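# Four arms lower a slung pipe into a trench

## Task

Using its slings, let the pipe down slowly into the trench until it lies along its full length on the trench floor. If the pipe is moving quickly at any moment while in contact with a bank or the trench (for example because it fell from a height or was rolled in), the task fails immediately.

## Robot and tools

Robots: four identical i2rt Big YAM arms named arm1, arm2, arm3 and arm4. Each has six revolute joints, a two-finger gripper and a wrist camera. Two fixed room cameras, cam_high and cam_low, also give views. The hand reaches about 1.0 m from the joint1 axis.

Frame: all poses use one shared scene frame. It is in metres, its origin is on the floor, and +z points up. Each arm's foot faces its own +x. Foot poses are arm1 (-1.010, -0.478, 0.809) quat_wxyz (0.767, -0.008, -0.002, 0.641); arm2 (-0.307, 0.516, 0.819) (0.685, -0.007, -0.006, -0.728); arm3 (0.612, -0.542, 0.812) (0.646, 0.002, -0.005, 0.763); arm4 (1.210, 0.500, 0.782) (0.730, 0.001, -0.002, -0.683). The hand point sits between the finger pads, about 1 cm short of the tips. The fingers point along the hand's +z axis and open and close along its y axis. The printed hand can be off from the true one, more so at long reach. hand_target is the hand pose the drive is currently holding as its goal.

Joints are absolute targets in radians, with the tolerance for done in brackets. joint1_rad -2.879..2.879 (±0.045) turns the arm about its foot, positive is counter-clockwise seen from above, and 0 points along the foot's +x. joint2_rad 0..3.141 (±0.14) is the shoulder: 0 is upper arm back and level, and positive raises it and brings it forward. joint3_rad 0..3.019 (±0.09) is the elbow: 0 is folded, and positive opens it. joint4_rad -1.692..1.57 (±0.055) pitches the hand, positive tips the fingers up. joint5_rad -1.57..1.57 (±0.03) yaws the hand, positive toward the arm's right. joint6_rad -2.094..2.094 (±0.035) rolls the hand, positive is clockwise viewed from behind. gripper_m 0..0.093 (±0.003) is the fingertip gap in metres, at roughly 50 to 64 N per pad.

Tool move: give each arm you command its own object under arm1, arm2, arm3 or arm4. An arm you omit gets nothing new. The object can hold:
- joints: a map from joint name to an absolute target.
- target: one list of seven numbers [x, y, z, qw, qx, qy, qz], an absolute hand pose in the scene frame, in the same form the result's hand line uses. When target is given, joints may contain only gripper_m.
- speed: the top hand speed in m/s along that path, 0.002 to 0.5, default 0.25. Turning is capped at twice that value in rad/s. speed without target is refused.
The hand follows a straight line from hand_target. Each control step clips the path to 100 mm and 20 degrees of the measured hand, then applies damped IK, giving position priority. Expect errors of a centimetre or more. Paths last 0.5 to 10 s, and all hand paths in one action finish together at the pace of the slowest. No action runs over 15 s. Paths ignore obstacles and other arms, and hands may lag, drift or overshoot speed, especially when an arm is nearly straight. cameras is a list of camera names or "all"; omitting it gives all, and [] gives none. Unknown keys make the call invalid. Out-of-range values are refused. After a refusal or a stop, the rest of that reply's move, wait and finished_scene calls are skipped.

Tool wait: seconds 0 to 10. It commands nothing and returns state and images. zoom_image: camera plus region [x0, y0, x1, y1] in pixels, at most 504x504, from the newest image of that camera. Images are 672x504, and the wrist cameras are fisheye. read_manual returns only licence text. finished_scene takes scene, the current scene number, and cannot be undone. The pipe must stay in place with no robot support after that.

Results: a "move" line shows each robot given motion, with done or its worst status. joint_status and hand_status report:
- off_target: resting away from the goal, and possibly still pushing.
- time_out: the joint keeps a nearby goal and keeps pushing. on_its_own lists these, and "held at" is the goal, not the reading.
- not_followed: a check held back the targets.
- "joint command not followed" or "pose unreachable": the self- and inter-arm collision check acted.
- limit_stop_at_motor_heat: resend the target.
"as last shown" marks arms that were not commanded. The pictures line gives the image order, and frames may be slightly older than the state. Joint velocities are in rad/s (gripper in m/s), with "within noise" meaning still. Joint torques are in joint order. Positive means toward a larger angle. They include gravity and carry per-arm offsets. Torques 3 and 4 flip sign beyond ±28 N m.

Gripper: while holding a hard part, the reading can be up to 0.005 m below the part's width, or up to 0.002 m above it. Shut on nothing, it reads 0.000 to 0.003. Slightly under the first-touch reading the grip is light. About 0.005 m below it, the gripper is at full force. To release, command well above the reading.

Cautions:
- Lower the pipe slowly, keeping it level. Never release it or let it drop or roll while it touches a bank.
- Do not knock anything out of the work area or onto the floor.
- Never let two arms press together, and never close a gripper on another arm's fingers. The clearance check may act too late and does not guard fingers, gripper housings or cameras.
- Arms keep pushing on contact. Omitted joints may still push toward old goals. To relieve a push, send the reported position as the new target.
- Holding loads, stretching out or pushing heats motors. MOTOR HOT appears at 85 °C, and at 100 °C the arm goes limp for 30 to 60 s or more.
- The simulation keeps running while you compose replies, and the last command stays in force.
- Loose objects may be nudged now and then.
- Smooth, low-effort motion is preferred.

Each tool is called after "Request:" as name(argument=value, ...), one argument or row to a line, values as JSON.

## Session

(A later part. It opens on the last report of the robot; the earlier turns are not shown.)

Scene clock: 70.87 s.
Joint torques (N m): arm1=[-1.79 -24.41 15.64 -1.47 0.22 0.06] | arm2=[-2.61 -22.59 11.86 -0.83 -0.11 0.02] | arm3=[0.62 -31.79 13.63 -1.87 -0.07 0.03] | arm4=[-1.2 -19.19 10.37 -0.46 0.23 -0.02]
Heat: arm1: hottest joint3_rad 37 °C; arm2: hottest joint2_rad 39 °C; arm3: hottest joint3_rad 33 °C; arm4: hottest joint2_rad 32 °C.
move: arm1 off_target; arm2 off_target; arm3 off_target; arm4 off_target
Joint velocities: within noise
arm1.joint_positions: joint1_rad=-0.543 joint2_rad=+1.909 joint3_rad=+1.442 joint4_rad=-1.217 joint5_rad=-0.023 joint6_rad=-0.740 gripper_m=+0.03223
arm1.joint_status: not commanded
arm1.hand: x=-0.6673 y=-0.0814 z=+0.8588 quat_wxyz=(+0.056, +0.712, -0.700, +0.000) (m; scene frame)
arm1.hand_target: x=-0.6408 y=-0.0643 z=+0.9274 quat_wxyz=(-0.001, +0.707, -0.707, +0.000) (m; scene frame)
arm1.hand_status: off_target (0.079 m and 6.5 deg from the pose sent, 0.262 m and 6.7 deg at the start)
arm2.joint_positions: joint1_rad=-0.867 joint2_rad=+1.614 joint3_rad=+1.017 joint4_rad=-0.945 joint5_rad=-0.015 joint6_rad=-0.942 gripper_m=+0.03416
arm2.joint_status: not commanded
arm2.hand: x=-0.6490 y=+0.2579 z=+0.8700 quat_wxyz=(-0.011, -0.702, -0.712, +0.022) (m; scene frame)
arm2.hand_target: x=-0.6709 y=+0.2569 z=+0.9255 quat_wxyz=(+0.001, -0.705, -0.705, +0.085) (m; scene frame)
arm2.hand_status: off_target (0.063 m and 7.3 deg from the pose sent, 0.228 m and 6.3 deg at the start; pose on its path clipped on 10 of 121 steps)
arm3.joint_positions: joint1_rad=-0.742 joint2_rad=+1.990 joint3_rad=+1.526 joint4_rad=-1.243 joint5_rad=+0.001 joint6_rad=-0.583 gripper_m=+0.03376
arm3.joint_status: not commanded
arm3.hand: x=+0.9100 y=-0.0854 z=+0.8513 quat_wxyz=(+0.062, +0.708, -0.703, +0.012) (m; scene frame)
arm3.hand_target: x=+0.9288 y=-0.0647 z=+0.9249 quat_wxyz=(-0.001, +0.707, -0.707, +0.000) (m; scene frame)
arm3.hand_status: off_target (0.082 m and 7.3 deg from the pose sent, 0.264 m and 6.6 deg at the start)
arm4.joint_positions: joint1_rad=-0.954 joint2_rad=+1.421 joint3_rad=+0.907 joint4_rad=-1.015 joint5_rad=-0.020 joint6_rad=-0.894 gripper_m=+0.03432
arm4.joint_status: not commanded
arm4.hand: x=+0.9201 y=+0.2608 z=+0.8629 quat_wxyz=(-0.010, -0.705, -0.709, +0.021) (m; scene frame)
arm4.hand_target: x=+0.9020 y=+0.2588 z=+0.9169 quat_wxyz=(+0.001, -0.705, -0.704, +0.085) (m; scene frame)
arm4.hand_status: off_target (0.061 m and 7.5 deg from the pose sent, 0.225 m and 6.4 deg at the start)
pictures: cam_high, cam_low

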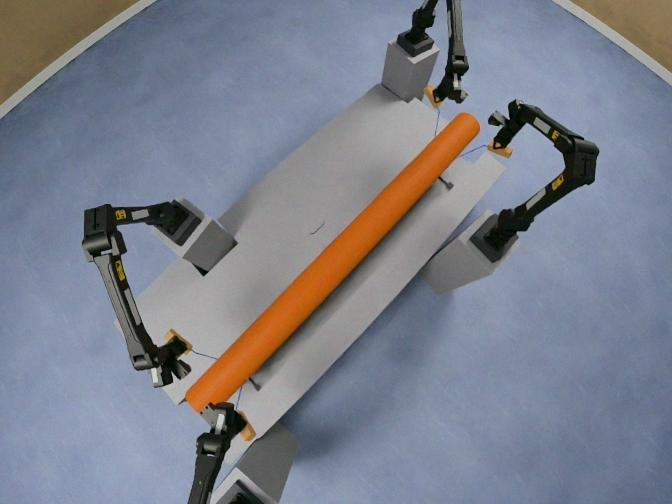

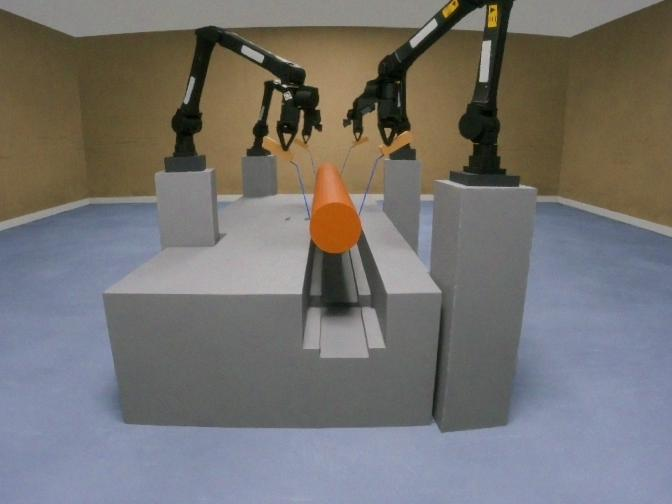

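Request:
move(
  arm1={"target": [-0.637, -0.033, 0.885, 0, 0.7071, -0.7071, 0], "speed": 0.06},
  arm2={"target": [-0.673, 0.284, 0.882, 0, 0.7045, 0.7045, -0.085], "speed": 0.06},
  arm3={"target": [0.932, -0.033, 0.884, 0, 0.7071, -0.7071, 0], "speed": 0.06},
  arm4={"target": [0.90, 0.285, 0.874, 0, 0.7045, 0.7045, -0.085], "speed": 0.06},
  cameras=["cam_low", "cam_high"],
)

Request:
zoom_image(
  camera="cam_low",
  region=[270, 130, 430, 370],
)

Request:
zoom_image(
  camera="cam_low",
  region=[290, 130, 390, 230],
)

Scene clock: 86.30 s.
Joint torques (N m): arm1=[-1.03 -25.05 14.65 -0.75 0.29 -0.03] | arm2=[-2.84 -19.49 10.93 -0.29 -0.19 0.02] | arm3=[0.62 -32.79 13.15 -1.29 -0.07 0.01] | arm4=[-1.38 -17.03 9.35 0.32 0.1 -0.03]
Heat: arm1: hottest joint3_rad 45 °C; arm2: hottest joint2_rad 40 °C; arm3: hottest joint3_rad 39 °C; arm4: hottest joint3_rad 34 °C.
move: arm1 off_target; arm2 off_target; arm3 off_target; arm4 off_target
Joint velocities: within noise
arm1.joint_positions: joint1_rad=-0.511 joint2_rad=+1.995 joint3_rad=+1.467 joint4_rad=-1.170 joint5_rad=-0.023 joint6_rad=-0.707 gripper_m=+0.03223
arm1.joint_status: not commanded
arm1.hand: x=-0.6708 y=-0.0605 z=+0.8213 quat_wxyz=(+0.063, +0.711, -0.700, +0.002) (m; scene frame)
arm1.hand_target: x=-0.6407 y=-0.0373 z=+0.8857 quat_wxyz=(-0.001, +0.707, -0.707, +0.000) (m; scene frame)
arm1.hand_status: off_target (0.077 m and 7.2 deg from the pose sent, 0.063 m and 6.5 deg at the start)
arm2.joint_positions: joint1_rad=-0.922 joint2_rad=+1.612 joint3_rad=+0.916 joint4_rad=-0.830 joint5_rad=-0.022 joint6_rad=-0.999 gripper_m=+0.03416
arm2.joint_status: not commanded
arm2.hand: x=-0.6460 y=+0.2868 z=+0.8396 quat_wxyz=(-0.011, -0.701, -0.712, +0.031) (m; scene frame)
arm2.hand_target: x=-0.6716 y=+0.2848 z=+0.8811 quat_wxyz=(+0.001, -0.705, -0.705, +0.085) (m; scene frame)
arm2.hand_status: off_target (0.050 m and 6.4 deg from the pose sent, 0.037 m and 7.3 deg at the start)
arm3.joint_positions: joint1_rad=-0.718 joint2_rad=+2.081 joint3_rad=+1.560 joint4_rad=-1.196 joint5_rad=+0.001 joint6_rad=-0.558 gripper_m=+0.03376
arm3.joint_status: not commanded
arm3.hand: x=+0.9072 y=-0.0649 z=+0.8119 quat_wxyz=(+0.067, +0.708, -0.703, +0.015) (m; scene frame)
arm3.hand_target: x=+0.9290 y=-0.0379 z=+0.8840 quat_wxyz=(+0.000, +0.707, -0.707, +0.000) (m; scene frame)
arm3.hand_status: off_target (0.083 m and 7.8 deg from the pose sent, 0.066 m and 7.3 deg at the start)
arm4.joint_positions: joint1_rad=-1.014 joint2_rad=+1.419 joint3_rad=+0.800 joint4_rad=-0.908 joint5_rad=-0.027 joint6_rad=-0.954 gripper_m=+0.03432
arm4.joint_status: not commanded
arm4.hand: x=+0.9250 y=+0.2903 z=+0.8289 quat_wxyz=(-0.012, -0.705, -0.709, +0.023) (m; scene frame)
arm4.hand_target: x=+0.9016 y=+0.2857 z=+0.8725 quat_wxyz=(+0.001, -0.705, -0.704, +0.085) (m; scene frame)
arm4.hand_status: off_target (0.052 m and 7.3 deg from the pose sent, 0.033 m and 7.5 deg at the start)
pictures: cam_high, cam_low

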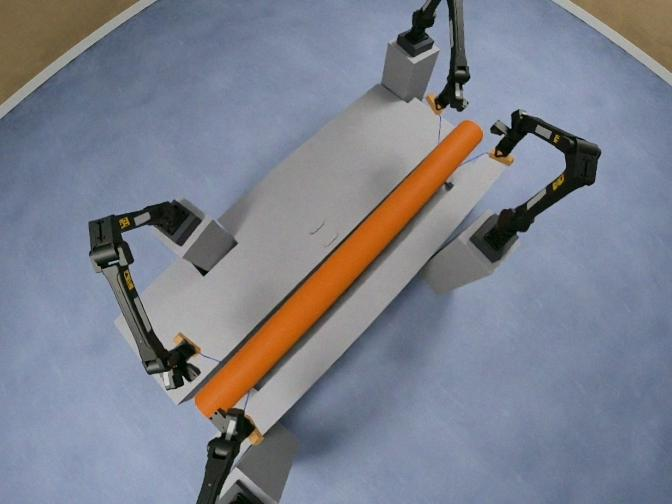

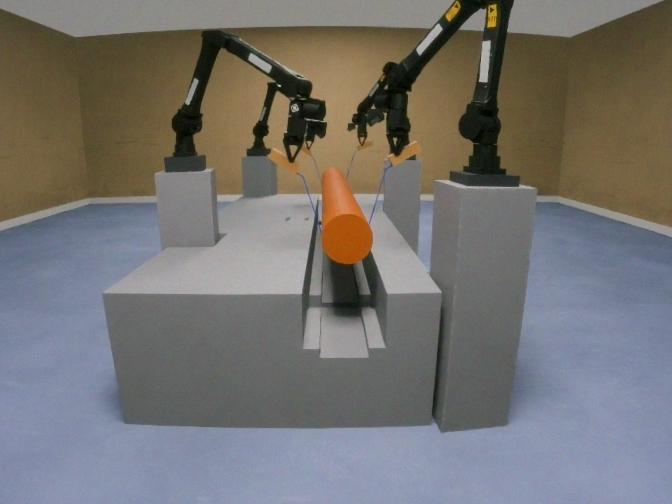

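Scaled by 2.100.

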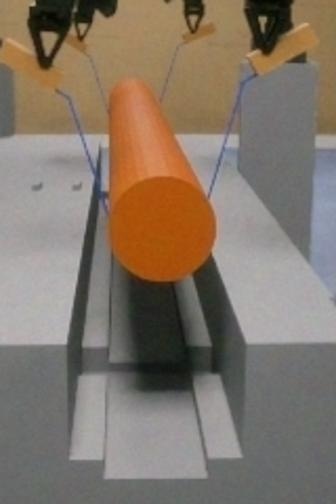

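Scaled by 5.040.

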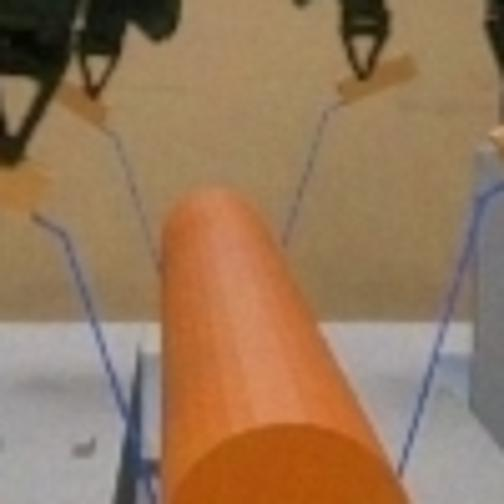

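Request:
move(
  arm1={"target": [-0.637, -0.034, 0.82, 0, 0.7071, -0.7071, 0], "speed": 0.06},
  arm2={"target": [-0.673, 0.282, 0.82, 0, 0.7045, 0.7045, -0.085], "speed": 0.06},
  arm3={"target": [0.932, -0.047, 0.82, 0, 0.7071, -0.7071, 0], "speed": 0.06},
  arm4={"target": [0.90, 0.271, 0.812, 0, 0.7045, 0.7045, -0.085], "speed": 0.06},
  cameras=["cam_low", "cam_high"],
)

Request:
zoom_image(
  camera="cam_low",
  region=[270, 130, 430, 370],
)

Request:
zoom_image(
  camera="cam_low",
  region=[290, 130, 390, 230],
)

Scene clock: 93.40 s.
Joint torques (N m): arm1=[-1.9 -27.52 9.83 -0.13 0.24 -0.02] | arm2=[-2.73 -19.37 9.09 -0.2 -0.18 0.05] | arm3=[-0.38 -33.14 8.99 -0.85 -0.02 -0.13] | arm4=[0.03 -15.79 8.14 0.44 0.19 0.3]
Heat: arm1: hottest joint3_rad 44 °C; arm2: hottest joint2_rad 38 °C; arm3: hottest joint3_rad 41 °C; arm4: hottest joint3_rad 35 °C.
move: arm1 off_target; arm2 off_target; arm3 off_target; arm4 off_target
Joint velocities: within noise
arm1.joint_positions: joint1_rad=-0.511 joint2_rad=+2.087 joint3_rad=+1.467 joint4_rad=-1.041 joint5_rad=-0.023 joint6_rad=-0.706 gripper_m=+0.03223
arm1.joint_status: not commanded
arm1.hand: x=-0.6587 y=-0.0471 z=+0.7691 quat_wxyz=(+0.045, +0.712, -0.701, +0.001) (m; scene frame)
arm1.hand_target: x=-0.6384 y=-0.0354 z=+0.8192 quat_wxyz=(+0.000, +0.707, -0.707, +0.000) (m; scene frame)
arm1.hand_status: off_target (0.057 m and 5.2 deg from the pose sent, 0.043 m and 7.2 deg at the start)
arm2.joint_positions: joint1_rad=-0.922 joint2_rad=+1.720 joint3_rad=+0.862 joint4_rad=-0.654 joint5_rad=-0.023 joint6_rad=-1.001 gripper_m=+0.03416
arm2.joint_status: not commanded
arm2.hand: x=-0.6458 y=+0.2858 z=+0.7844 quat_wxyz=(-0.010, -0.700, -0.713, +0.038) (m; scene frame)
arm2.hand_target: x=-0.6720 y=+0.2826 z=+0.8193 quat_wxyz=(+0.001, -0.705, -0.705, +0.085) (m; scene frame)
arm2.hand_status: off_target (0.045 m and 5.6 deg from the pose sent, 0.034 m and 6.4 deg at the start)
arm3.joint_positions: joint1_rad=-0.718 joint2_rad=+2.137 joint3_rad=+1.506 joint4_rad=-1.049 joint5_rad=+0.001 joint6_rad=-0.558 gripper_m=+0.03376
arm3.joint_status: not commanded
arm3.hand: x=+0.9087 y=-0.0623 z=+0.7616 quat_wxyz=(+0.048, +0.708, -0.704, +0.010) (m; scene frame)
arm3.hand_target: x=+0.9307 y=-0.0490 z=+0.8186 quat_wxyz=(+0.000, +0.707, -0.707, +0.001) (m; scene frame)
arm3.hand_status: off_target (0.065 m and 5.7 deg from the pose sent, 0.032 m and 7.8 deg at the start)
arm4.joint_positions: joint1_rad=-1.005 joint2_rad=+1.525 joint3_rad=+0.741 joint4_rad=-0.718 joint5_rad=-0.028 joint6_rad=-0.955 gripper_m=+0.03432
arm4.joint_status: not commanded
arm4.hand: x=+0.9219 y=+0.2838 z=+0.7784 quat_wxyz=(-0.011, -0.701, -0.712, +0.036) (m; scene frame)
arm4.hand_target: x=+0.9010 y=+0.2715 z=+0.8114 quat_wxyz=(+0.000, -0.705, -0.705, +0.085) (m; scene frame)
arm4.hand_status: off_target (0.042 m and 5.9 deg from the pose sent, 0.036 m and 7.3 deg at the start)
pictures: cam_high, cam_low

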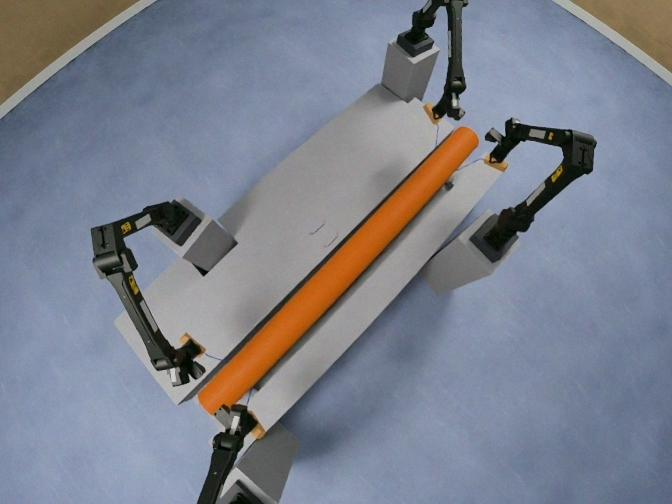

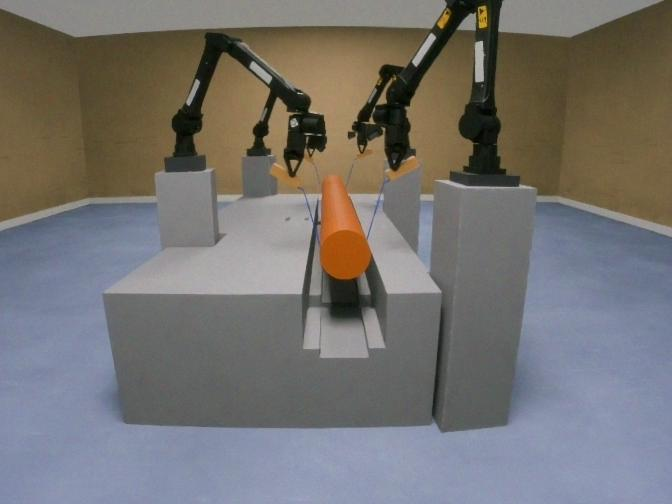

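Scaled by 2.100.

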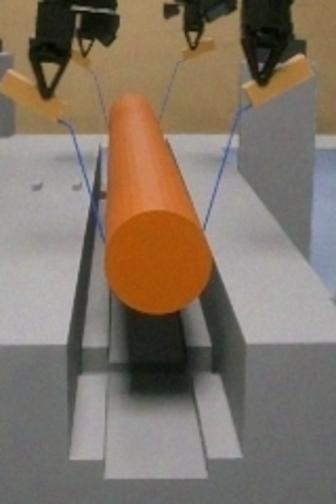

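Scaled by 5.040.

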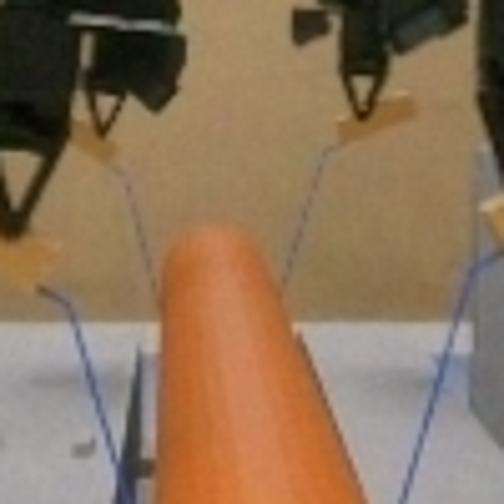

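Request:
move(
  arm1={"target": [-0.637, -0.037, 0.72, 0, 0.7071, -0.7071, 0], "speed": 0.06},
  arm2={"target": [-0.673, 0.279, 0.72, 0, 0.7045, 0.7045, -0.085], "speed": 0.06},
  arm3={"target": [0.932, -0.053, 0.72, 0, 0.7071, -0.7071, 0], "speed": 0.06},
  arm4={"target": [0.90, 0.264, 0.712, 0, 0.7045, 0.7045, -0.085], "speed": 0.06},
  cameras=["cam_low", "cam_high"],
)

Request:
zoom_image(
  camera="cam_low",
  region=[270, 130, 430, 370],
)

Request:
zoom_image(
  camera="cam_low",
  region=[290, 130, 390, 230],
)

Scene clock: 109.63 s.
Joint torques (N m): arm1=[-2.2 -26.93 7.57 -0.23 0.28 0.04] | arm2=[-2.49 -20.89 5.74 0.03 -0.19 0.07] | arm3=[-0.67 -32.56 7.15 -0.81 -0.02 -0.12] | arm4=[0.15 -17.32 4.94 0.7 0.22 0.32]
Heat: arm1: hottest joint3_rad 42 °C; arm2: hottest joint3_rad 38 °C; arm3: hottest joint3_rad 38 °C; arm4: hottest joint3_rad 35 °C.
move: arm1 off_target; arm2 off_target; arm3 off_target; arm4 off_target
Joint velocities: within noise
arm1.joint_positions: joint1_rad=-0.511 joint2_rad=+2.227 joint3_rad=+1.424 joint4_rad=-0.838 joint5_rad=-0.023 joint6_rad=-0.706 gripper_m=+0.03223
arm1.joint_status: not commanded
arm1.hand: x=-0.6583 y=-0.0489 z=+0.6790 quat_wxyz=(+0.034, +0.712, -0.701, +0.000) (m; scene frame)
arm1.hand_target: x=-0.6378 y=-0.0379 z=+0.7192 quat_wxyz=(+0.000, +0.707, -0.707, +0.000) (m; scene frame)
arm1.hand_status: off_target (0.048 m and 4.0 deg from the pose sent, 0.055 m and 5.2 deg at the start)
arm2.joint_positions: joint1_rad=-0.922 joint2_rad=+1.960 joint3_rad=+0.833 joint4_rad=-0.377 joint5_rad=-0.022 joint6_rad=-1.001 gripper_m=+0.03416
arm2.joint_status: not commanded
arm2.hand: x=-0.6458 y=+0.2844 z=+0.6889 quat_wxyz=(-0.009, -0.700, -0.713, +0.042) (m; scene frame)
arm2.hand_target: x=-0.6724 y=+0.2795 z=+0.7190 quat_wxyz=(+0.001, -0.705, -0.705, +0.085) (m; scene frame)
arm2.hand_status: off_target (0.042 m and 5.1 deg from the pose sent, 0.070 m and 5.6 deg at the start)
arm3.joint_positions: joint1_rad=-0.721 joint2_rad=+2.267 joint3_rad=+1.453 joint4_rad=-0.845 joint5_rad=+0.001 joint6_rad=-0.564 gripper_m=+0.03376
arm3.joint_status: not commanded
arm3.hand: x=+0.9069 y=-0.0679 z=+0.6722 quat_wxyz=(+0.039, +0.710, -0.704, +0.008) (m; scene frame)
arm3.hand_target: x=+0.9312 y=-0.0543 z=+0.7189 quat_wxyz=(+0.000, +0.707, -0.707, +0.001) (m; scene frame)
arm3.hand_status: off_target (0.056 m and 4.5 deg from the pose sent, 0.049 m and 5.7 deg at the start)
arm4.joint_positions: joint1_rad=-0.993 joint2_rad=+1.782 joint3_rad=+0.691 joint4_rad=-0.401 joint5_rad=-0.026 joint6_rad=-0.942 gripper_m=+0.03432
arm4.joint_status: not commanded
arm4.hand: x=+0.9221 y=+0.2781 z=+0.6838 quat_wxyz=(-0.010, -0.701, -0.712, +0.040) (m; scene frame)
arm4.hand_target: x=+0.9007 y=+0.2644 z=+0.7112 quat_wxyz=(+0.000, -0.705, -0.705, +0.085) (m; scene frame)
arm4.hand_status: off_target (0.039 m and 5.4 deg from the pose sent, 0.073 m and 5.9 deg at the start)
pictures: cam_high, cam_low

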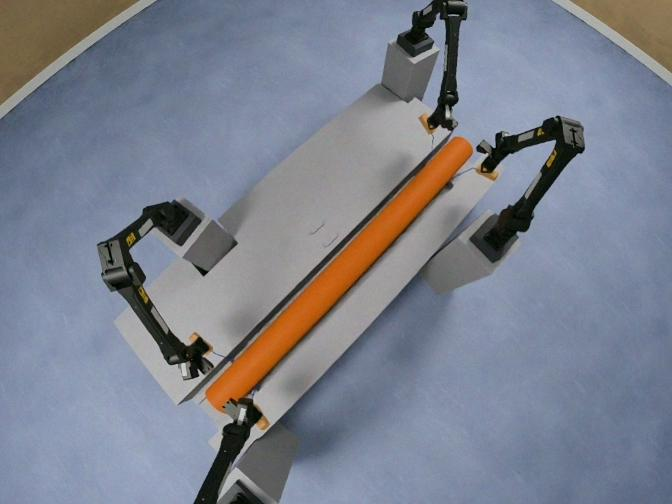

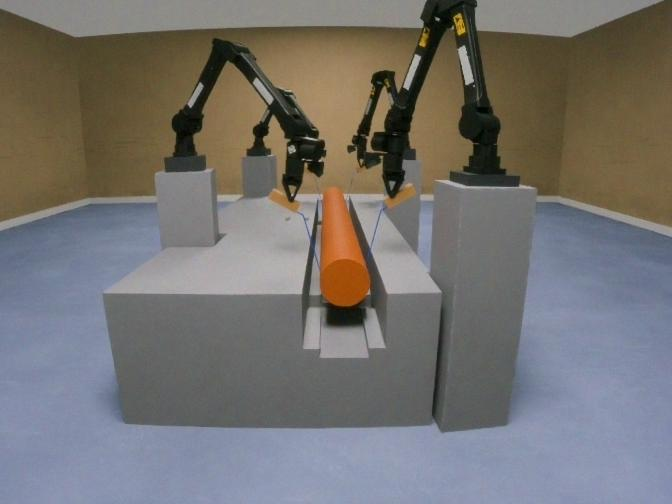

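Scaled by 2.100.

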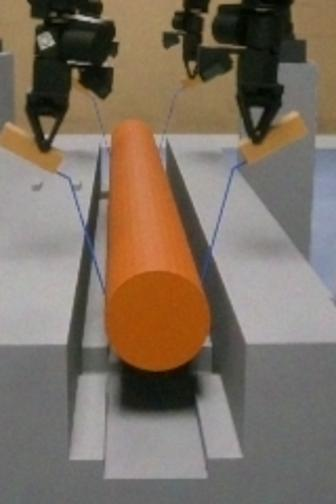

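Scaled by 5.040.

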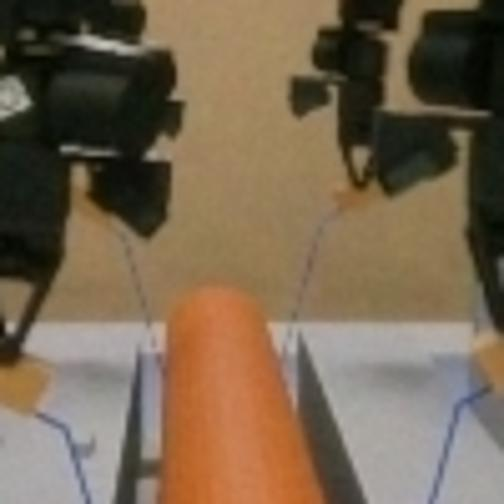

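Request:
move(
  arm1={"target": [-0.637, -0.038, 0.645, 0, 0.7071, -0.7071, 0], "speed": 0.05},
  arm2={"target": [-0.675, 0.277, 0.645, 0, 0.7045, 0.7045, -0.085], "speed": 0.05},
  arm3={"target": [0.932, -0.058, 0.66, 0, 0.7071, -0.7071, 0], "speed": 0.05},
  arm4={"target": [0.90, 0.26, 0.652, 0, 0.7045, 0.7045, -0.085], "speed": 0.05},
  cameras=[],
)

Request:
move(
  arm1={"target": [-0.637, -0.042, 0.59, 0, 0.7071, -0.7071, 0], "speed": 0.025},
  arm2={"target": [-0.675, 0.272, 0.59, 0, 0.7045, 0.7045, -0.085], "speed": 0.025},
  arm3={"target": [0.932, -0.062, 0.60, 0, 0.7071, -0.7071, 0], "speed": 0.025},
  arm4={"target": [0.90, 0.256, 0.592, 0, 0.7045, 0.7045, -0.085], "speed": 0.025},
  cameras=["cam_low", "cam_high"],
)

Request:
zoom_image(
  camera="cam_low",
  region=[270, 130, 430, 370],
)

Request:
zoom_image(
  camera="cam_low",
  region=[290, 130, 390, 230],
)

Scene clock: 118.67 s.
Joint torques (N m): arm1=[-1.55 -26.52 7.16 -0.27 0.25 -0.01] | arm2=[-2.61 -20.89 5.14 -0.08 -0.19 0.06] | arm3=[-0.85 -32.5 6.22 -0.77 -0.04 -0.12] | arm4=[0.38 -17.9 3.78 0.64 0.24 0.34]
Heat: arm1: hottest joint3_rad 41 °C; arm2: hottest joint2_rad 38 °C; arm3: hottest joint2_rad 37 °C; arm4: hottest joint3_rad 34 °C.
move: arm1 off_target; arm2 off_target; arm3 off_target; arm4 off_target
Joint velocities: within noise
arm1.joint_positions: joint1_rad=-0.511 joint2_rad=+2.354 joint3_rad=+1.422 joint4_rad=-0.703 joint5_rad=-0.023 joint6_rad=-0.706 gripper_m=+0.03223
arm1.joint_status: not commanded
arm1.hand: x=-0.6610 y=-0.0540 z=+0.6087 quat_wxyz=(+0.031, +0.712, -0.701, -0.001) (m; scene frame)
arm1.hand_target: x=-0.6377 y=-0.0388 z=+0.6446 quat_wxyz=(+0.000, +0.707, -0.707, +0.000) (m; scene frame)
arm1.hand_status: off_target (0.046 m and 3.7 deg from the pose sent, 0.042 m and 4.0 deg at the start)
arm2.joint_positions: joint1_rad=-0.922 joint2_rad=+2.159 joint3_rad=+0.842 joint4_rad=-0.188 joint5_rad=-0.022 joint6_rad=-1.001 gripper_m=+0.03416
arm2.joint_status: not commanded
arm2.hand: x=-0.6389 y=+0.2878 z=+0.6166 quat_wxyz=(-0.010, -0.700, -0.713, +0.041) (m; scene frame)
arm2.hand_target: x=-0.6740 y=+0.2779 z=+0.6447 quat_wxyz=(+0.001, -0.705, -0.705, +0.085) (m; scene frame)
arm2.hand_status: off_target (0.047 m and 5.3 deg from the pose sent, 0.053 m and 5.2 deg at the start)
arm3.joint_positions: joint1_rad=-0.726 joint2_rad=+2.362 joint3_rad=+1.445 joint4_rad=-0.733 joint5_rad=+0.001 joint6_rad=-0.570 gripper_m=+0.03376
arm3.joint_status: not commanded
arm3.hand: x=+0.9065 y=-0.0736 z=+0.6176 quat_wxyz=(+0.034, +0.710, -0.703, +0.007) (m; scene frame)
arm3.hand_target: x=+0.9314 y=-0.0590 z=+0.6589 quat_wxyz=(+0.000, +0.707, -0.707, +0.001) (m; scene frame)
arm3.hand_status: off_target (0.052 m and 4.0 deg from the pose sent, 0.030 m and 4.5 deg at the start)
arm4.joint_positions: joint1_rad=-0.985 joint2_rad=+1.961 joint3_rad=+0.691 joint4_rad=-0.217 joint5_rad=-0.025 joint6_rad=-0.934 gripper_m=+0.03432
arm4.joint_status: not commanded
arm4.hand: x=+0.9246 y=+0.2762 z=+0.6265 quat_wxyz=(-0.009, -0.701, -0.712, +0.043) (m; scene frame)
arm4.hand_target: x=+0.9007 y=+0.2605 z=+0.6513 quat_wxyz=(+0.000, -0.705, -0.704, +0.085) (m; scene frame)
arm4.hand_status: off_target (0.039 m and 5.0 deg from the pose sent, 0.043 m and 5.3 deg at the start)
pictures: none
No camera images: "cameras" was empty.

Scene clock: 121.53 s.
Joint torques (N m): arm1=[-2.02 -22.24 7.86 0.25 0.24 0] | arm2=[-1.96 -18.55 4.42 0.42 -0.18 0.14] | arm3=[-0.15 -28.57 6.93 -0.17 -0.06 -0.09] | arm4=[0.38 -15.62 3.32 1.03 0.13 0.34]
Heat: arm1: hottest joint3_rad 41 °C; arm2: hottest joint2_rad 38 °C; arm3: hottest joint2_rad 37 °C; arm4: hottest joint3_rad 34 °C.
move: arm1 off_target; arm2 off_target; arm3 off_target; arm4 off_target
Joint velocities: within noise
arm1.joint_positions: joint1_rad=-0.511 joint2_rad=+2.413 joint3_rad=+1.424 joint4_rad=-0.630 joint5_rad=-0.024 joint6_rad=-0.706 gripper_m=+0.03223
arm1.joint_status: not commanded
arm1.hand: x=-0.6613 y=-0.0552 z=+0.5773 quat_wxyz=(+0.023, +0.713, -0.701, -0.002) (m; scene frame)
arm1.hand_target: x=-0.6374 y=-0.0428 z=+0.5907 quat_wxyz=(+0.000, +0.707, -0.707, +0.000) (m; scene frame)
arm1.hand_status: off_target (0.030 m and 2.8 deg from the pose sent, 0.033 m and 3.7 deg at the start)
arm2.joint_positions: joint1_rad=-0.922 joint2_rad=+2.281 joint3_rad=+0.891 joint4_rad=-0.091 joint5_rad=-0.022 joint6_rad=-1.001 gripper_m=+0.03416
arm2.joint_status: not commanded
arm2.hand: x=-0.6475 y=+0.2815 z=+0.5767 quat_wxyz=(-0.007, -0.700, -0.712, +0.053) (m; scene frame)
arm2.hand_target: x=-0.6745 y=+0.2726 z=+0.5906 quat_wxyz=(+0.000, -0.705, -0.705, +0.085) (m; scene frame)
arm2.hand_status: off_target (0.032 m and 3.9 deg from the pose sent, 0.048 m and 5.2 deg at the start)
arm3.joint_positions: joint1_rad=-0.735 joint2_rad=+2.432 joint3_rad=+1.445 joint4_rad=-0.649 joint5_rad=+0.001 joint6_rad=-0.578 gripper_m=+0.03376
arm3.joint_status: not commanded
arm3.hand: x=+0.9087 y=-0.0790 z=+0.5790 quat_wxyz=(+0.027, +0.710, -0.704, +0.005) (m; scene frame)
arm3.hand_target: x=+0.9316 y=-0.0628 z=+0.6005 quat_wxyz=(+0.000, +0.707, -0.707, +0.000) (m; scene frame)
arm3.hand_status: off_target (0.036 m and 3.2 deg from the pose sent, 0.033 m and 4.0 deg at the start)
arm4.joint_positions: joint1_rad=-0.979 joint2_rad=+2.117 joint3_rad=+0.718 joint4_rad=-0.069 joint5_rad=-0.021 joint6_rad=-0.927 gripper_m=+0.03432
arm4.joint_status: not commanded
arm4.hand: x=+0.9220 y=+0.2724 z=+0.5792 quat_wxyz=(-0.006, -0.701, -0.711, +0.052) (m; scene frame)
arm4.hand_target: x=+0.9004 y=+0.2563 z=+0.5925 quat_wxyz=(+0.000, -0.705, -0.705, +0.085) (m; scene frame)
arm4.hand_status: off_target (0.030 m and 4.0 deg from the pose sent, 0.047 m and 5.0 deg at the start)
pictures: cam_high, cam_low

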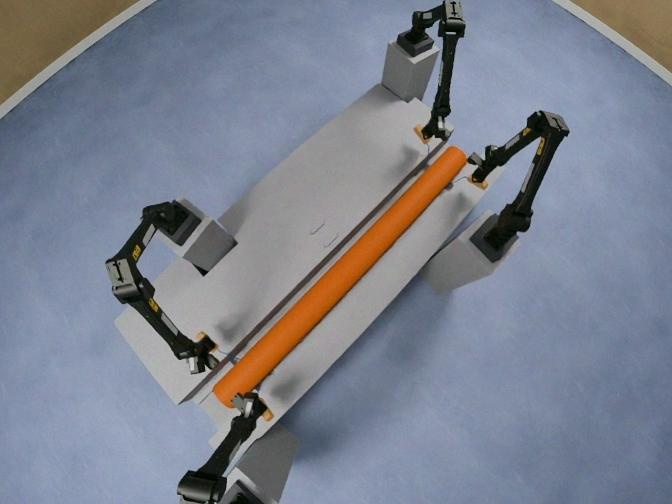

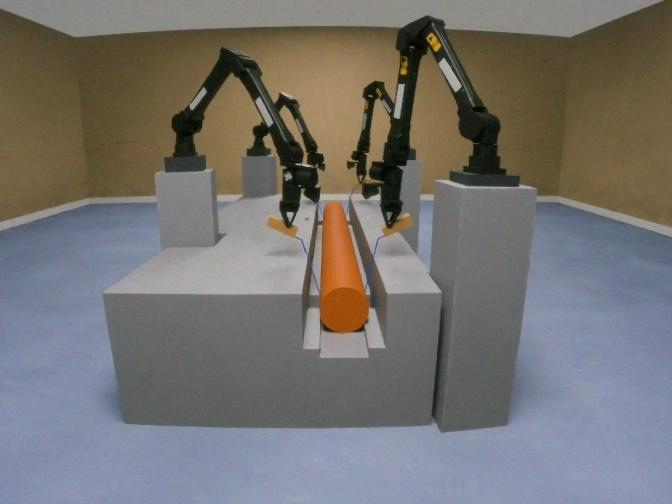

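Scaled by 2.100.

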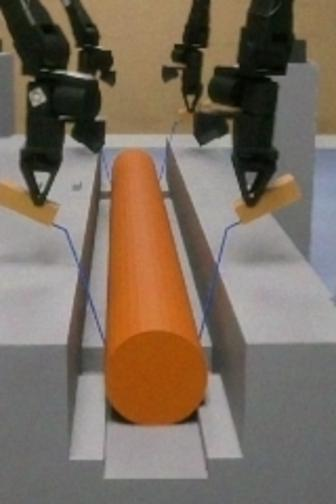

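Scaled by 5.040.

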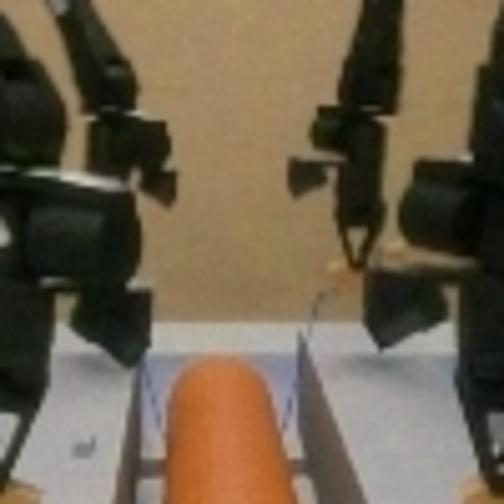

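Request:
move(
  arm1={"target": [-0.637, -0.05, 0.555, 0, 0.7071, -0.7071, 0], "speed": 0.025},
  arm2={"target": [-0.673, 0.270, 0.555, 0, 0.7071, 0.7071, -0.03], "speed": 0.025},
  arm3={"target": [0.932, -0.07, 0.56, 0, 0.7071, -0.7071, 0], "speed": 0.025},
  arm4={"target": [0.904, 0.264, 0.555, 0, 0.7071, 0.7071, -0.03], "speed": 0.025},
  cameras=["cam_low", "cam_high"],
)

Scene clock: 140.60 s.
Joint torques (N m): arm1=[-1.26 -19.6 7.42 0.88 0.1 -0.07] | arm2=[-0.73 -16.91 4.57 -0.75 -0.06 0.2] | arm3=[0.26 -24.35 6.79 0.39 -0.08 -0.04] | arm4=[0.03 -13.74 3.03 -0.14 0.11 0.27]
Heat: arm1: hottest joint3_rad 40 °C; arm2: hottest joint2_rad 37 °C; arm3: hottest joint2_rad 37 °C; arm4: hottest joint3_rad 33 °C.
move: arm1 off_target; arm2 done; arm3 off_target; arm4 done
Joint velocities: within noise
arm1.joint_positions: joint1_rad=-0.527 joint2_rad=+2.437 joint3_rad=+1.438 joint4_rad=-0.585 joint5_rad=-0.019 joint6_rad=-0.706 gripper_m=+0.03223
arm1.joint_status: not commanded
arm1.hand: x=-0.6476 y=-0.0538 z=+0.5671 quat_wxyz=(+0.006, +0.707, -0.707, -0.001) (m; scene frame)
arm1.hand_target: x=-0.6374 y=-0.0506 z=+0.5555 quat_wxyz=(+0.000, +0.707, -0.707, +0.000) (m; scene frame)
arm1.hand_status: off_target (0.017 m and 0.7 deg from the pose sent, 0.033 m and 2.8 deg at the start)
arm2.joint_positions: joint1_rad=-0.922 joint2_rad=+2.359 joint3_rad=+1.001 joint4_rad=-0.170 joint5_rad=-0.001 joint6_rad=-0.993 gripper_m=+0.03416
arm2.joint_status: not commanded
arm2.hand: x=-0.6649 y=+0.2739 z=+0.5544 quat_wxyz=(-0.002, -0.704, -0.710, +0.028) (m; scene frame)
arm2.hand_target: x=-0.6729 y=+0.2702 z=+0.5550 quat_wxyz=(+0.000, -0.707, -0.707, +0.030) (m; scene frame)
arm2.hand_status: done (0.009 m and 0.6 deg from the pose sent, 0.035 m and 2.9 deg at the start)
arm3.joint_positions: joint1_rad=-0.750 joint2_rad=+2.459 joint3_rad=+1.455 joint4_rad=-0.594 joint5_rad=+0.001 joint6_rad=-0.588 gripper_m=+0.03376
arm3.joint_status: not commanded
arm3.hand: x=+0.9205 y=-0.0762 z=+0.5659 quat_wxyz=(+0.009, +0.708, -0.706, +0.001) (m; scene frame)
arm3.hand_target: x=+0.9318 y=-0.0704 z=+0.5604 quat_wxyz=(+0.000, +0.707, -0.707, +0.000) (m; scene frame)
arm3.hand_status: off_target (0.014 m and 1.0 deg from the pose sent, 0.031 m and 3.2 deg at the start)
arm4.joint_positions: joint1_rad=-0.979 joint2_rad=+2.203 joint3_rad=+0.801 joint4_rad=-0.110 joint5_rad=-0.006 joint6_rad=-0.926 gripper_m=+0.03432
arm4.joint_status: not commanded
arm4.hand: x=+0.9112 y=+0.2672 z=+0.5550 quat_wxyz=(-0.001, -0.702, -0.711, +0.029) (m; scene frame)
arm4.hand_target: x=+0.9040 y=+0.2641 z=+0.5551 quat_wxyz=(+0.000, -0.707, -0.707, +0.030) (m; scene frame)
arm4.hand_status: done (0.008 m and 0.8 deg from the pose sent, 0.031 m and 2.7 deg at the start)
pictures: cam_high, cam_low

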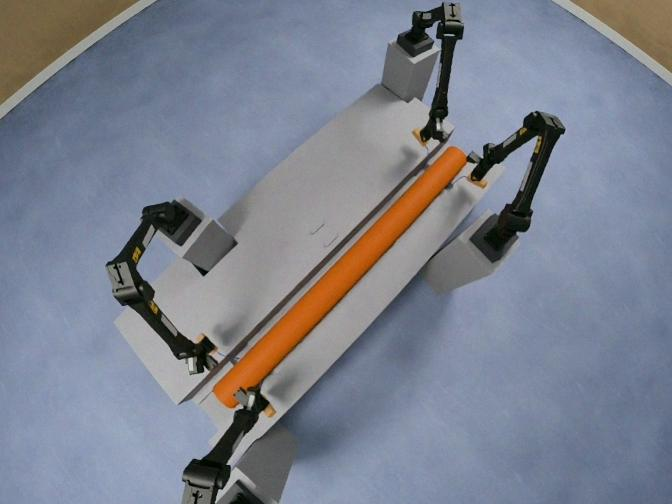

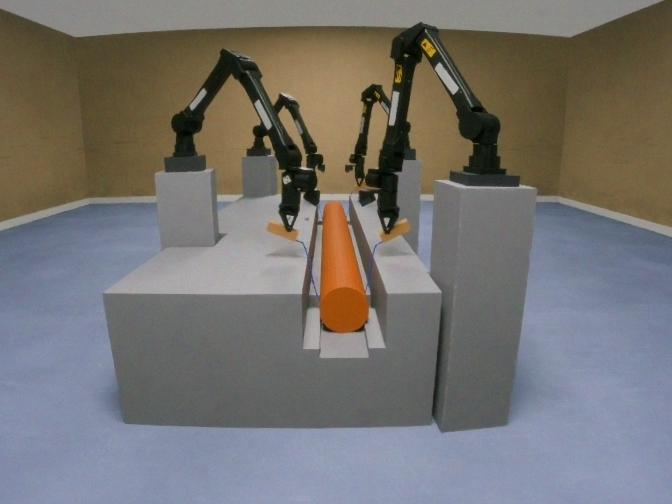

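Request:
move(
  arm1={"target": [-0.645, -0.078, 0.505, 0, 0.7071, -0.7071, 0], "speed": 0.04},
  arm2={"target": [-0.673, 0.268, 0.512, 0, 0.7071, 0.7071, -0.02], "speed": 0.04},
  arm3={"target": [0.930, -0.085, 0.505, 0, 0.7071, -0.7071, 0], "speed": 0.04},
  arm4={"target": [0.904, 0.268, 0.512, 0, 0.7071, 0.7071, -0.02], "speed": 0.04},
  cameras=["cam_low", "cam_high"],
)

Request:
zoom_image(
  camera="cam_low",
  region=[250, 150, 450, 370],
)

Scene clock: 145.40 s.
Joint torques (N m): arm1=[-0.97 -18.9 4.03 1.09 0.01 -0.14] | arm2=[-0.5 -17.55 3.79 0.16 -0.06 0.21] | arm3=[0.32 -24.29 5.86 0.38 -0.08 -0.06] | arm4=[-0.5 -14.51 2.03 0.79 0.11 0.18]
Heat: arm1: hottest joint3_rad 40 °C; arm2: hottest joint2_rad 36 °C; arm3: hottest joint2_rad 37 °C; arm4: hottest joint3_rad 33 °C.
move: arm1 off_target; arm2 off_target; arm3 off_target; arm4 off_target
Joint velocities: within noise
arm1.joint_positions: joint1_rad=-0.548 joint2_rad=+2.518 joint3_rad=+1.438 joint4_rad=-0.468 joint5_rad=-0.019 joint6_rad=-0.724 gripper_m=+0.03223
arm1.joint_status: not commanded
arm1.hand: x=-0.6399 y=-0.0641 z=+0.5243 quat_wxyz=(-0.013, +0.707, -0.708, -0.002) (m; scene frame)
arm1.hand_target: x=-0.6456 y=-0.0783 z=+0.5057 quat_wxyz=(+0.000, +0.707, -0.707, +0.000) (m; scene frame)
arm1.hand_status: off_target (0.024 m and 1.5 deg from the pose sent, 0.067 m and 0.7 deg at the start)
arm2.joint_positions: joint1_rad=-0.922 joint2_rad=+2.478 joint3_rad=+1.074 joint4_rad=-0.170 joint5_rad=+0.003 joint6_rad=-0.989 gripper_m=+0.03416
arm2.joint_status: not commanded
arm2.hand: x=-0.6616 y=+0.2763 z=+0.5119 quat_wxyz=(-0.004, -0.705, -0.709, +0.005) (m; scene frame)
arm2.hand_target: x=-0.6728 y=+0.2681 z=+0.5124 quat_wxyz=(+0.000, -0.707, -0.707, +0.020) (m; scene frame)
arm2.hand_status: off_target (0.014 m and 1.8 deg from the pose sent, 0.044 m and 1.0 deg at the start)
arm3.joint_positions: joint1_rad=-0.763 joint2_rad=+2.567 joint3_rad=+1.471 joint4_rad=-0.500 joint5_rad=+0.001 joint6_rad=-0.600 gripper_m=+0.03376
arm3.joint_status: not commanded
arm3.hand: x=+0.9198 y=-0.0894 z=+0.5109 quat_wxyz=(+0.008, +0.708, -0.706, +0.001) (m; scene frame)
arm3.hand_target: x=+0.9299 y=-0.0854 z=+0.5054 quat_wxyz=(+0.000, +0.707, -0.707, +0.000) (m; scene frame)
arm3.hand_status: off_target (0.013 m and 0.9 deg from the pose sent, 0.062 m and 1.0 deg at the start)
arm4.joint_positions: joint1_rad=-0.979 joint2_rad=+2.333 joint3_rad=+0.858 joint4_rad=-0.080 joint5_rad=-0.003 joint6_rad=-0.926 gripper_m=+0.03432
arm4.joint_status: not commanded
arm4.hand: x=+0.9160 y=+0.2712 z=+0.5126 quat_wxyz=(-0.003, -0.702, -0.712, +0.007) (m; scene frame)
arm4.hand_target: x=+0.9041 y=+0.2682 z=+0.5123 quat_wxyz=(+0.000, -0.707, -0.707, +0.020) (m; scene frame)
arm4.hand_status: off_target (0.012 m and 1.7 deg from the pose sent, 0.044 m and 1.3 deg at the start)
pictures: cam_high, cam_low

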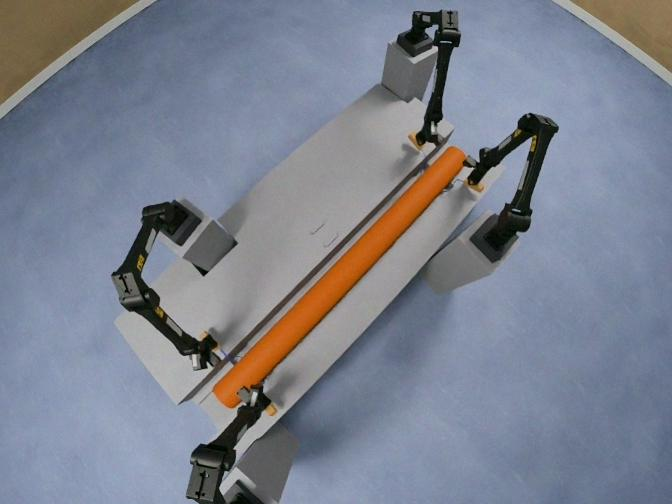

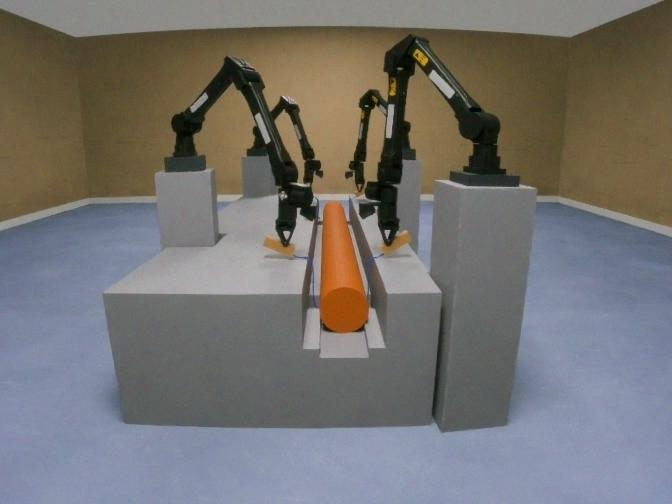

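Scaled by 2.291.

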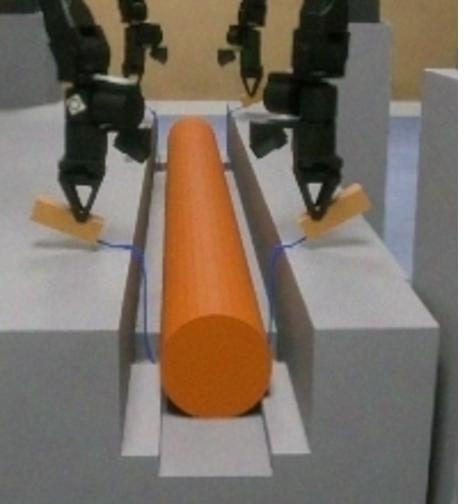

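Request:
move(
  arm1={"target": [-0.652, -0.10, 0.47, 0, 0.7071, -0.7071, 0], "speed": 0.04},
  arm2={"target": [-0.675, 0.268, 0.483, 0, 0.7071, 0.7071, 0], "speed": 0.04},
  arm3={"target": [0.926, -0.088, 0.48, 0, 0.7071, -0.7071, 0], "speed": 0.04},
  arm4={"target": [0.904, 0.268, 0.483, 0, 0.7071, 0.7071, 0], "speed": 0.04},
  cameras=["cam_low", "cam_high"],
)

Request:
zoom_image(
  camera="cam_low",
  region=[250, 150, 450, 370],
)

Request:
zoom_image(
  camera="cam_high",
  region=[380, 100, 520, 220],
)

Scene clock: 151.77 s.
Joint torques (N m): arm1=[-0.91 -17.26 3.59 1.52 0.07 -0.06] | arm2=[-0.44 -13.39 6.46 -0.03 -0.05 0.21] | arm3=[0.62 -21.07 6.45 1.36 -0.11 0.03] | arm4=[0.97 -11.93 4.11 0.59 -0.39 0.19]
Heat: arm1: hottest joint3_rad 39 °C; arm2: hottest joint2_rad 37 °C; arm3: hottest joint2_rad 37 °C; arm4: hottest joint3_rad 32 °C.
move: arm1 off_target; arm2 off_target; arm3 off_target; arm4 off_target
Joint velocities: within noise
arm1.joint_positions: joint1_rad=-0.565 joint2_rad=+2.555 joint3_rad=+1.410 joint4_rad=-0.391 joint5_rad=-0.019 joint6_rad=-0.746 gripper_m=+0.03223
arm1.joint_status: not commanded
arm1.hand: x=-0.6422 y=-0.0807 z=+0.5000 quat_wxyz=(-0.019, +0.708, -0.705, -0.002) (m; scene frame)
arm1.hand_target: x=-0.6531 y=-0.1007 z=+0.4720 quat_wxyz=(+0.000, +0.707, -0.707, +0.000) (m; scene frame)
arm1.hand_status: off_target (0.037 m and 2.2 deg from the pose sent, 0.066 m and 1.5 deg at the start)
arm2.joint_positions: joint1_rad=-0.922 joint2_rad=+2.508 joint3_rad=+1.117 joint4_rad=-0.198 joint5_rad=+0.010 joint6_rad=-0.989 gripper_m=+0.03416
arm2.joint_status: not commanded
arm2.hand: x=-0.6675 y=+0.2738 z=+0.5023 quat_wxyz=(-0.002, -0.705, -0.709, -0.003) (m; scene frame)
arm2.hand_target: x=-0.6742 y=+0.2686 z=+0.4841 quat_wxyz=(+0.000, -0.707, -0.707, +0.000) (m; scene frame)
arm2.hand_status: off_target (0.022 m and 0.5 deg from the pose sent, 0.033 m and 0.8 deg at the start)
arm3.joint_positions: joint1_rad=-0.763 joint2_rad=+2.580 joint3_rad=+1.474 joint4_rad=-0.485 joint5_rad=+0.001 joint6_rad=-0.607 gripper_m=+0.03376
arm3.joint_status: not commanded
arm3.hand: x=+0.9201 y=-0.0891 z=+0.5049 quat_wxyz=(+0.005, +0.710, -0.704, +0.000) (m; scene frame)
arm3.hand_target: x=+0.9252 y=-0.0892 z=+0.4812 quat_wxyz=(+0.000, +0.707, -0.707, +0.000) (m; scene frame)
arm3.hand_status: off_target (0.026 m and 0.8 deg from the pose sent, 0.032 m and 0.9 deg at the start)
arm4.joint_positions: joint1_rad=-0.997 joint2_rad=+2.387 joint3_rad=+0.890 joint4_rad=-0.093 joint5_rad=+0.015 joint6_rad=-0.926 gripper_m=+0.03432
arm4.joint_status: not commanded
arm4.hand: x=+0.9140 y=+0.2821 z=+0.4948 quat_wxyz=(+0.004, -0.709, -0.705, -0.011) (m; scene frame)
arm4.hand_target: x=+0.9044 y=+0.2683 z=+0.4841 quat_wxyz=(+0.000, -0.707, -0.707, +0.000) (m; scene frame)
arm4.hand_status: off_target (0.021 m and 1.4 deg from the pose sent, 0.032 m and 1.2 deg at the start)
pictures: cam_high, cam_low

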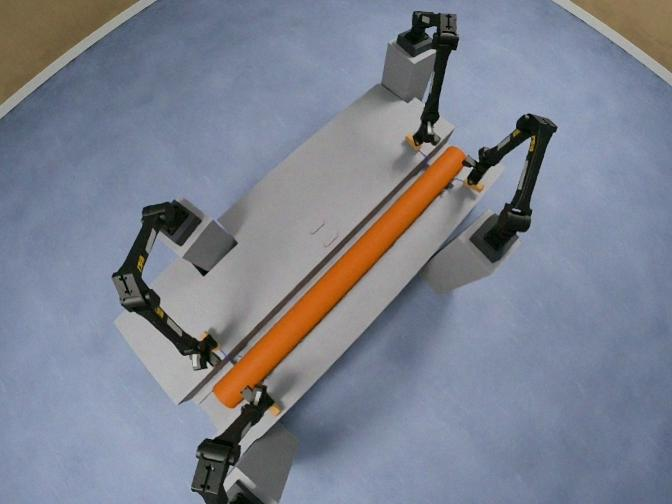

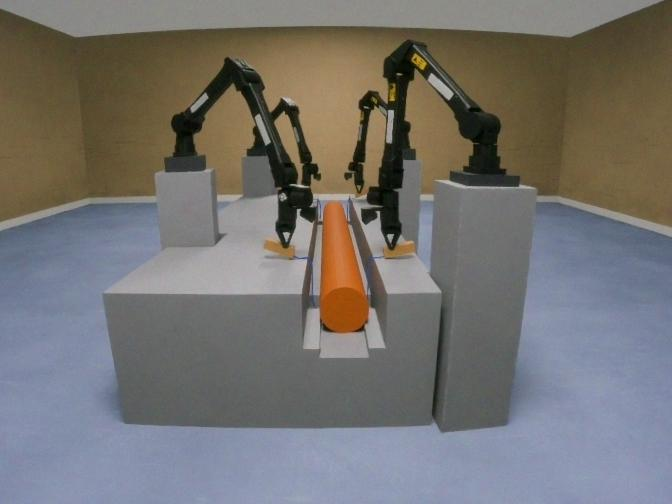

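Scaled by 2.291.

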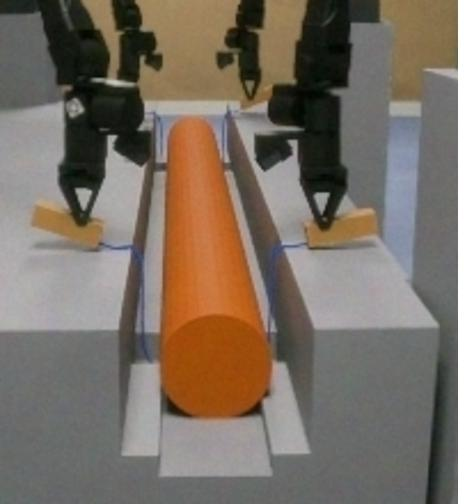

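Scaled by 3.600.

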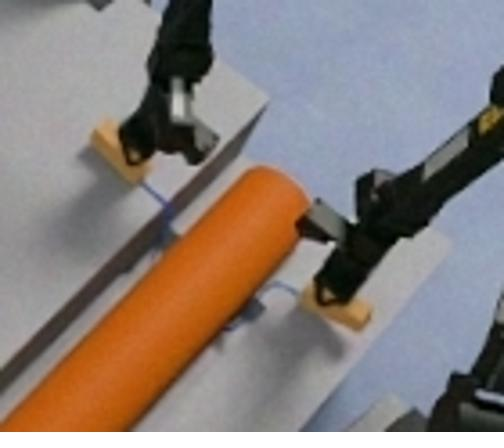

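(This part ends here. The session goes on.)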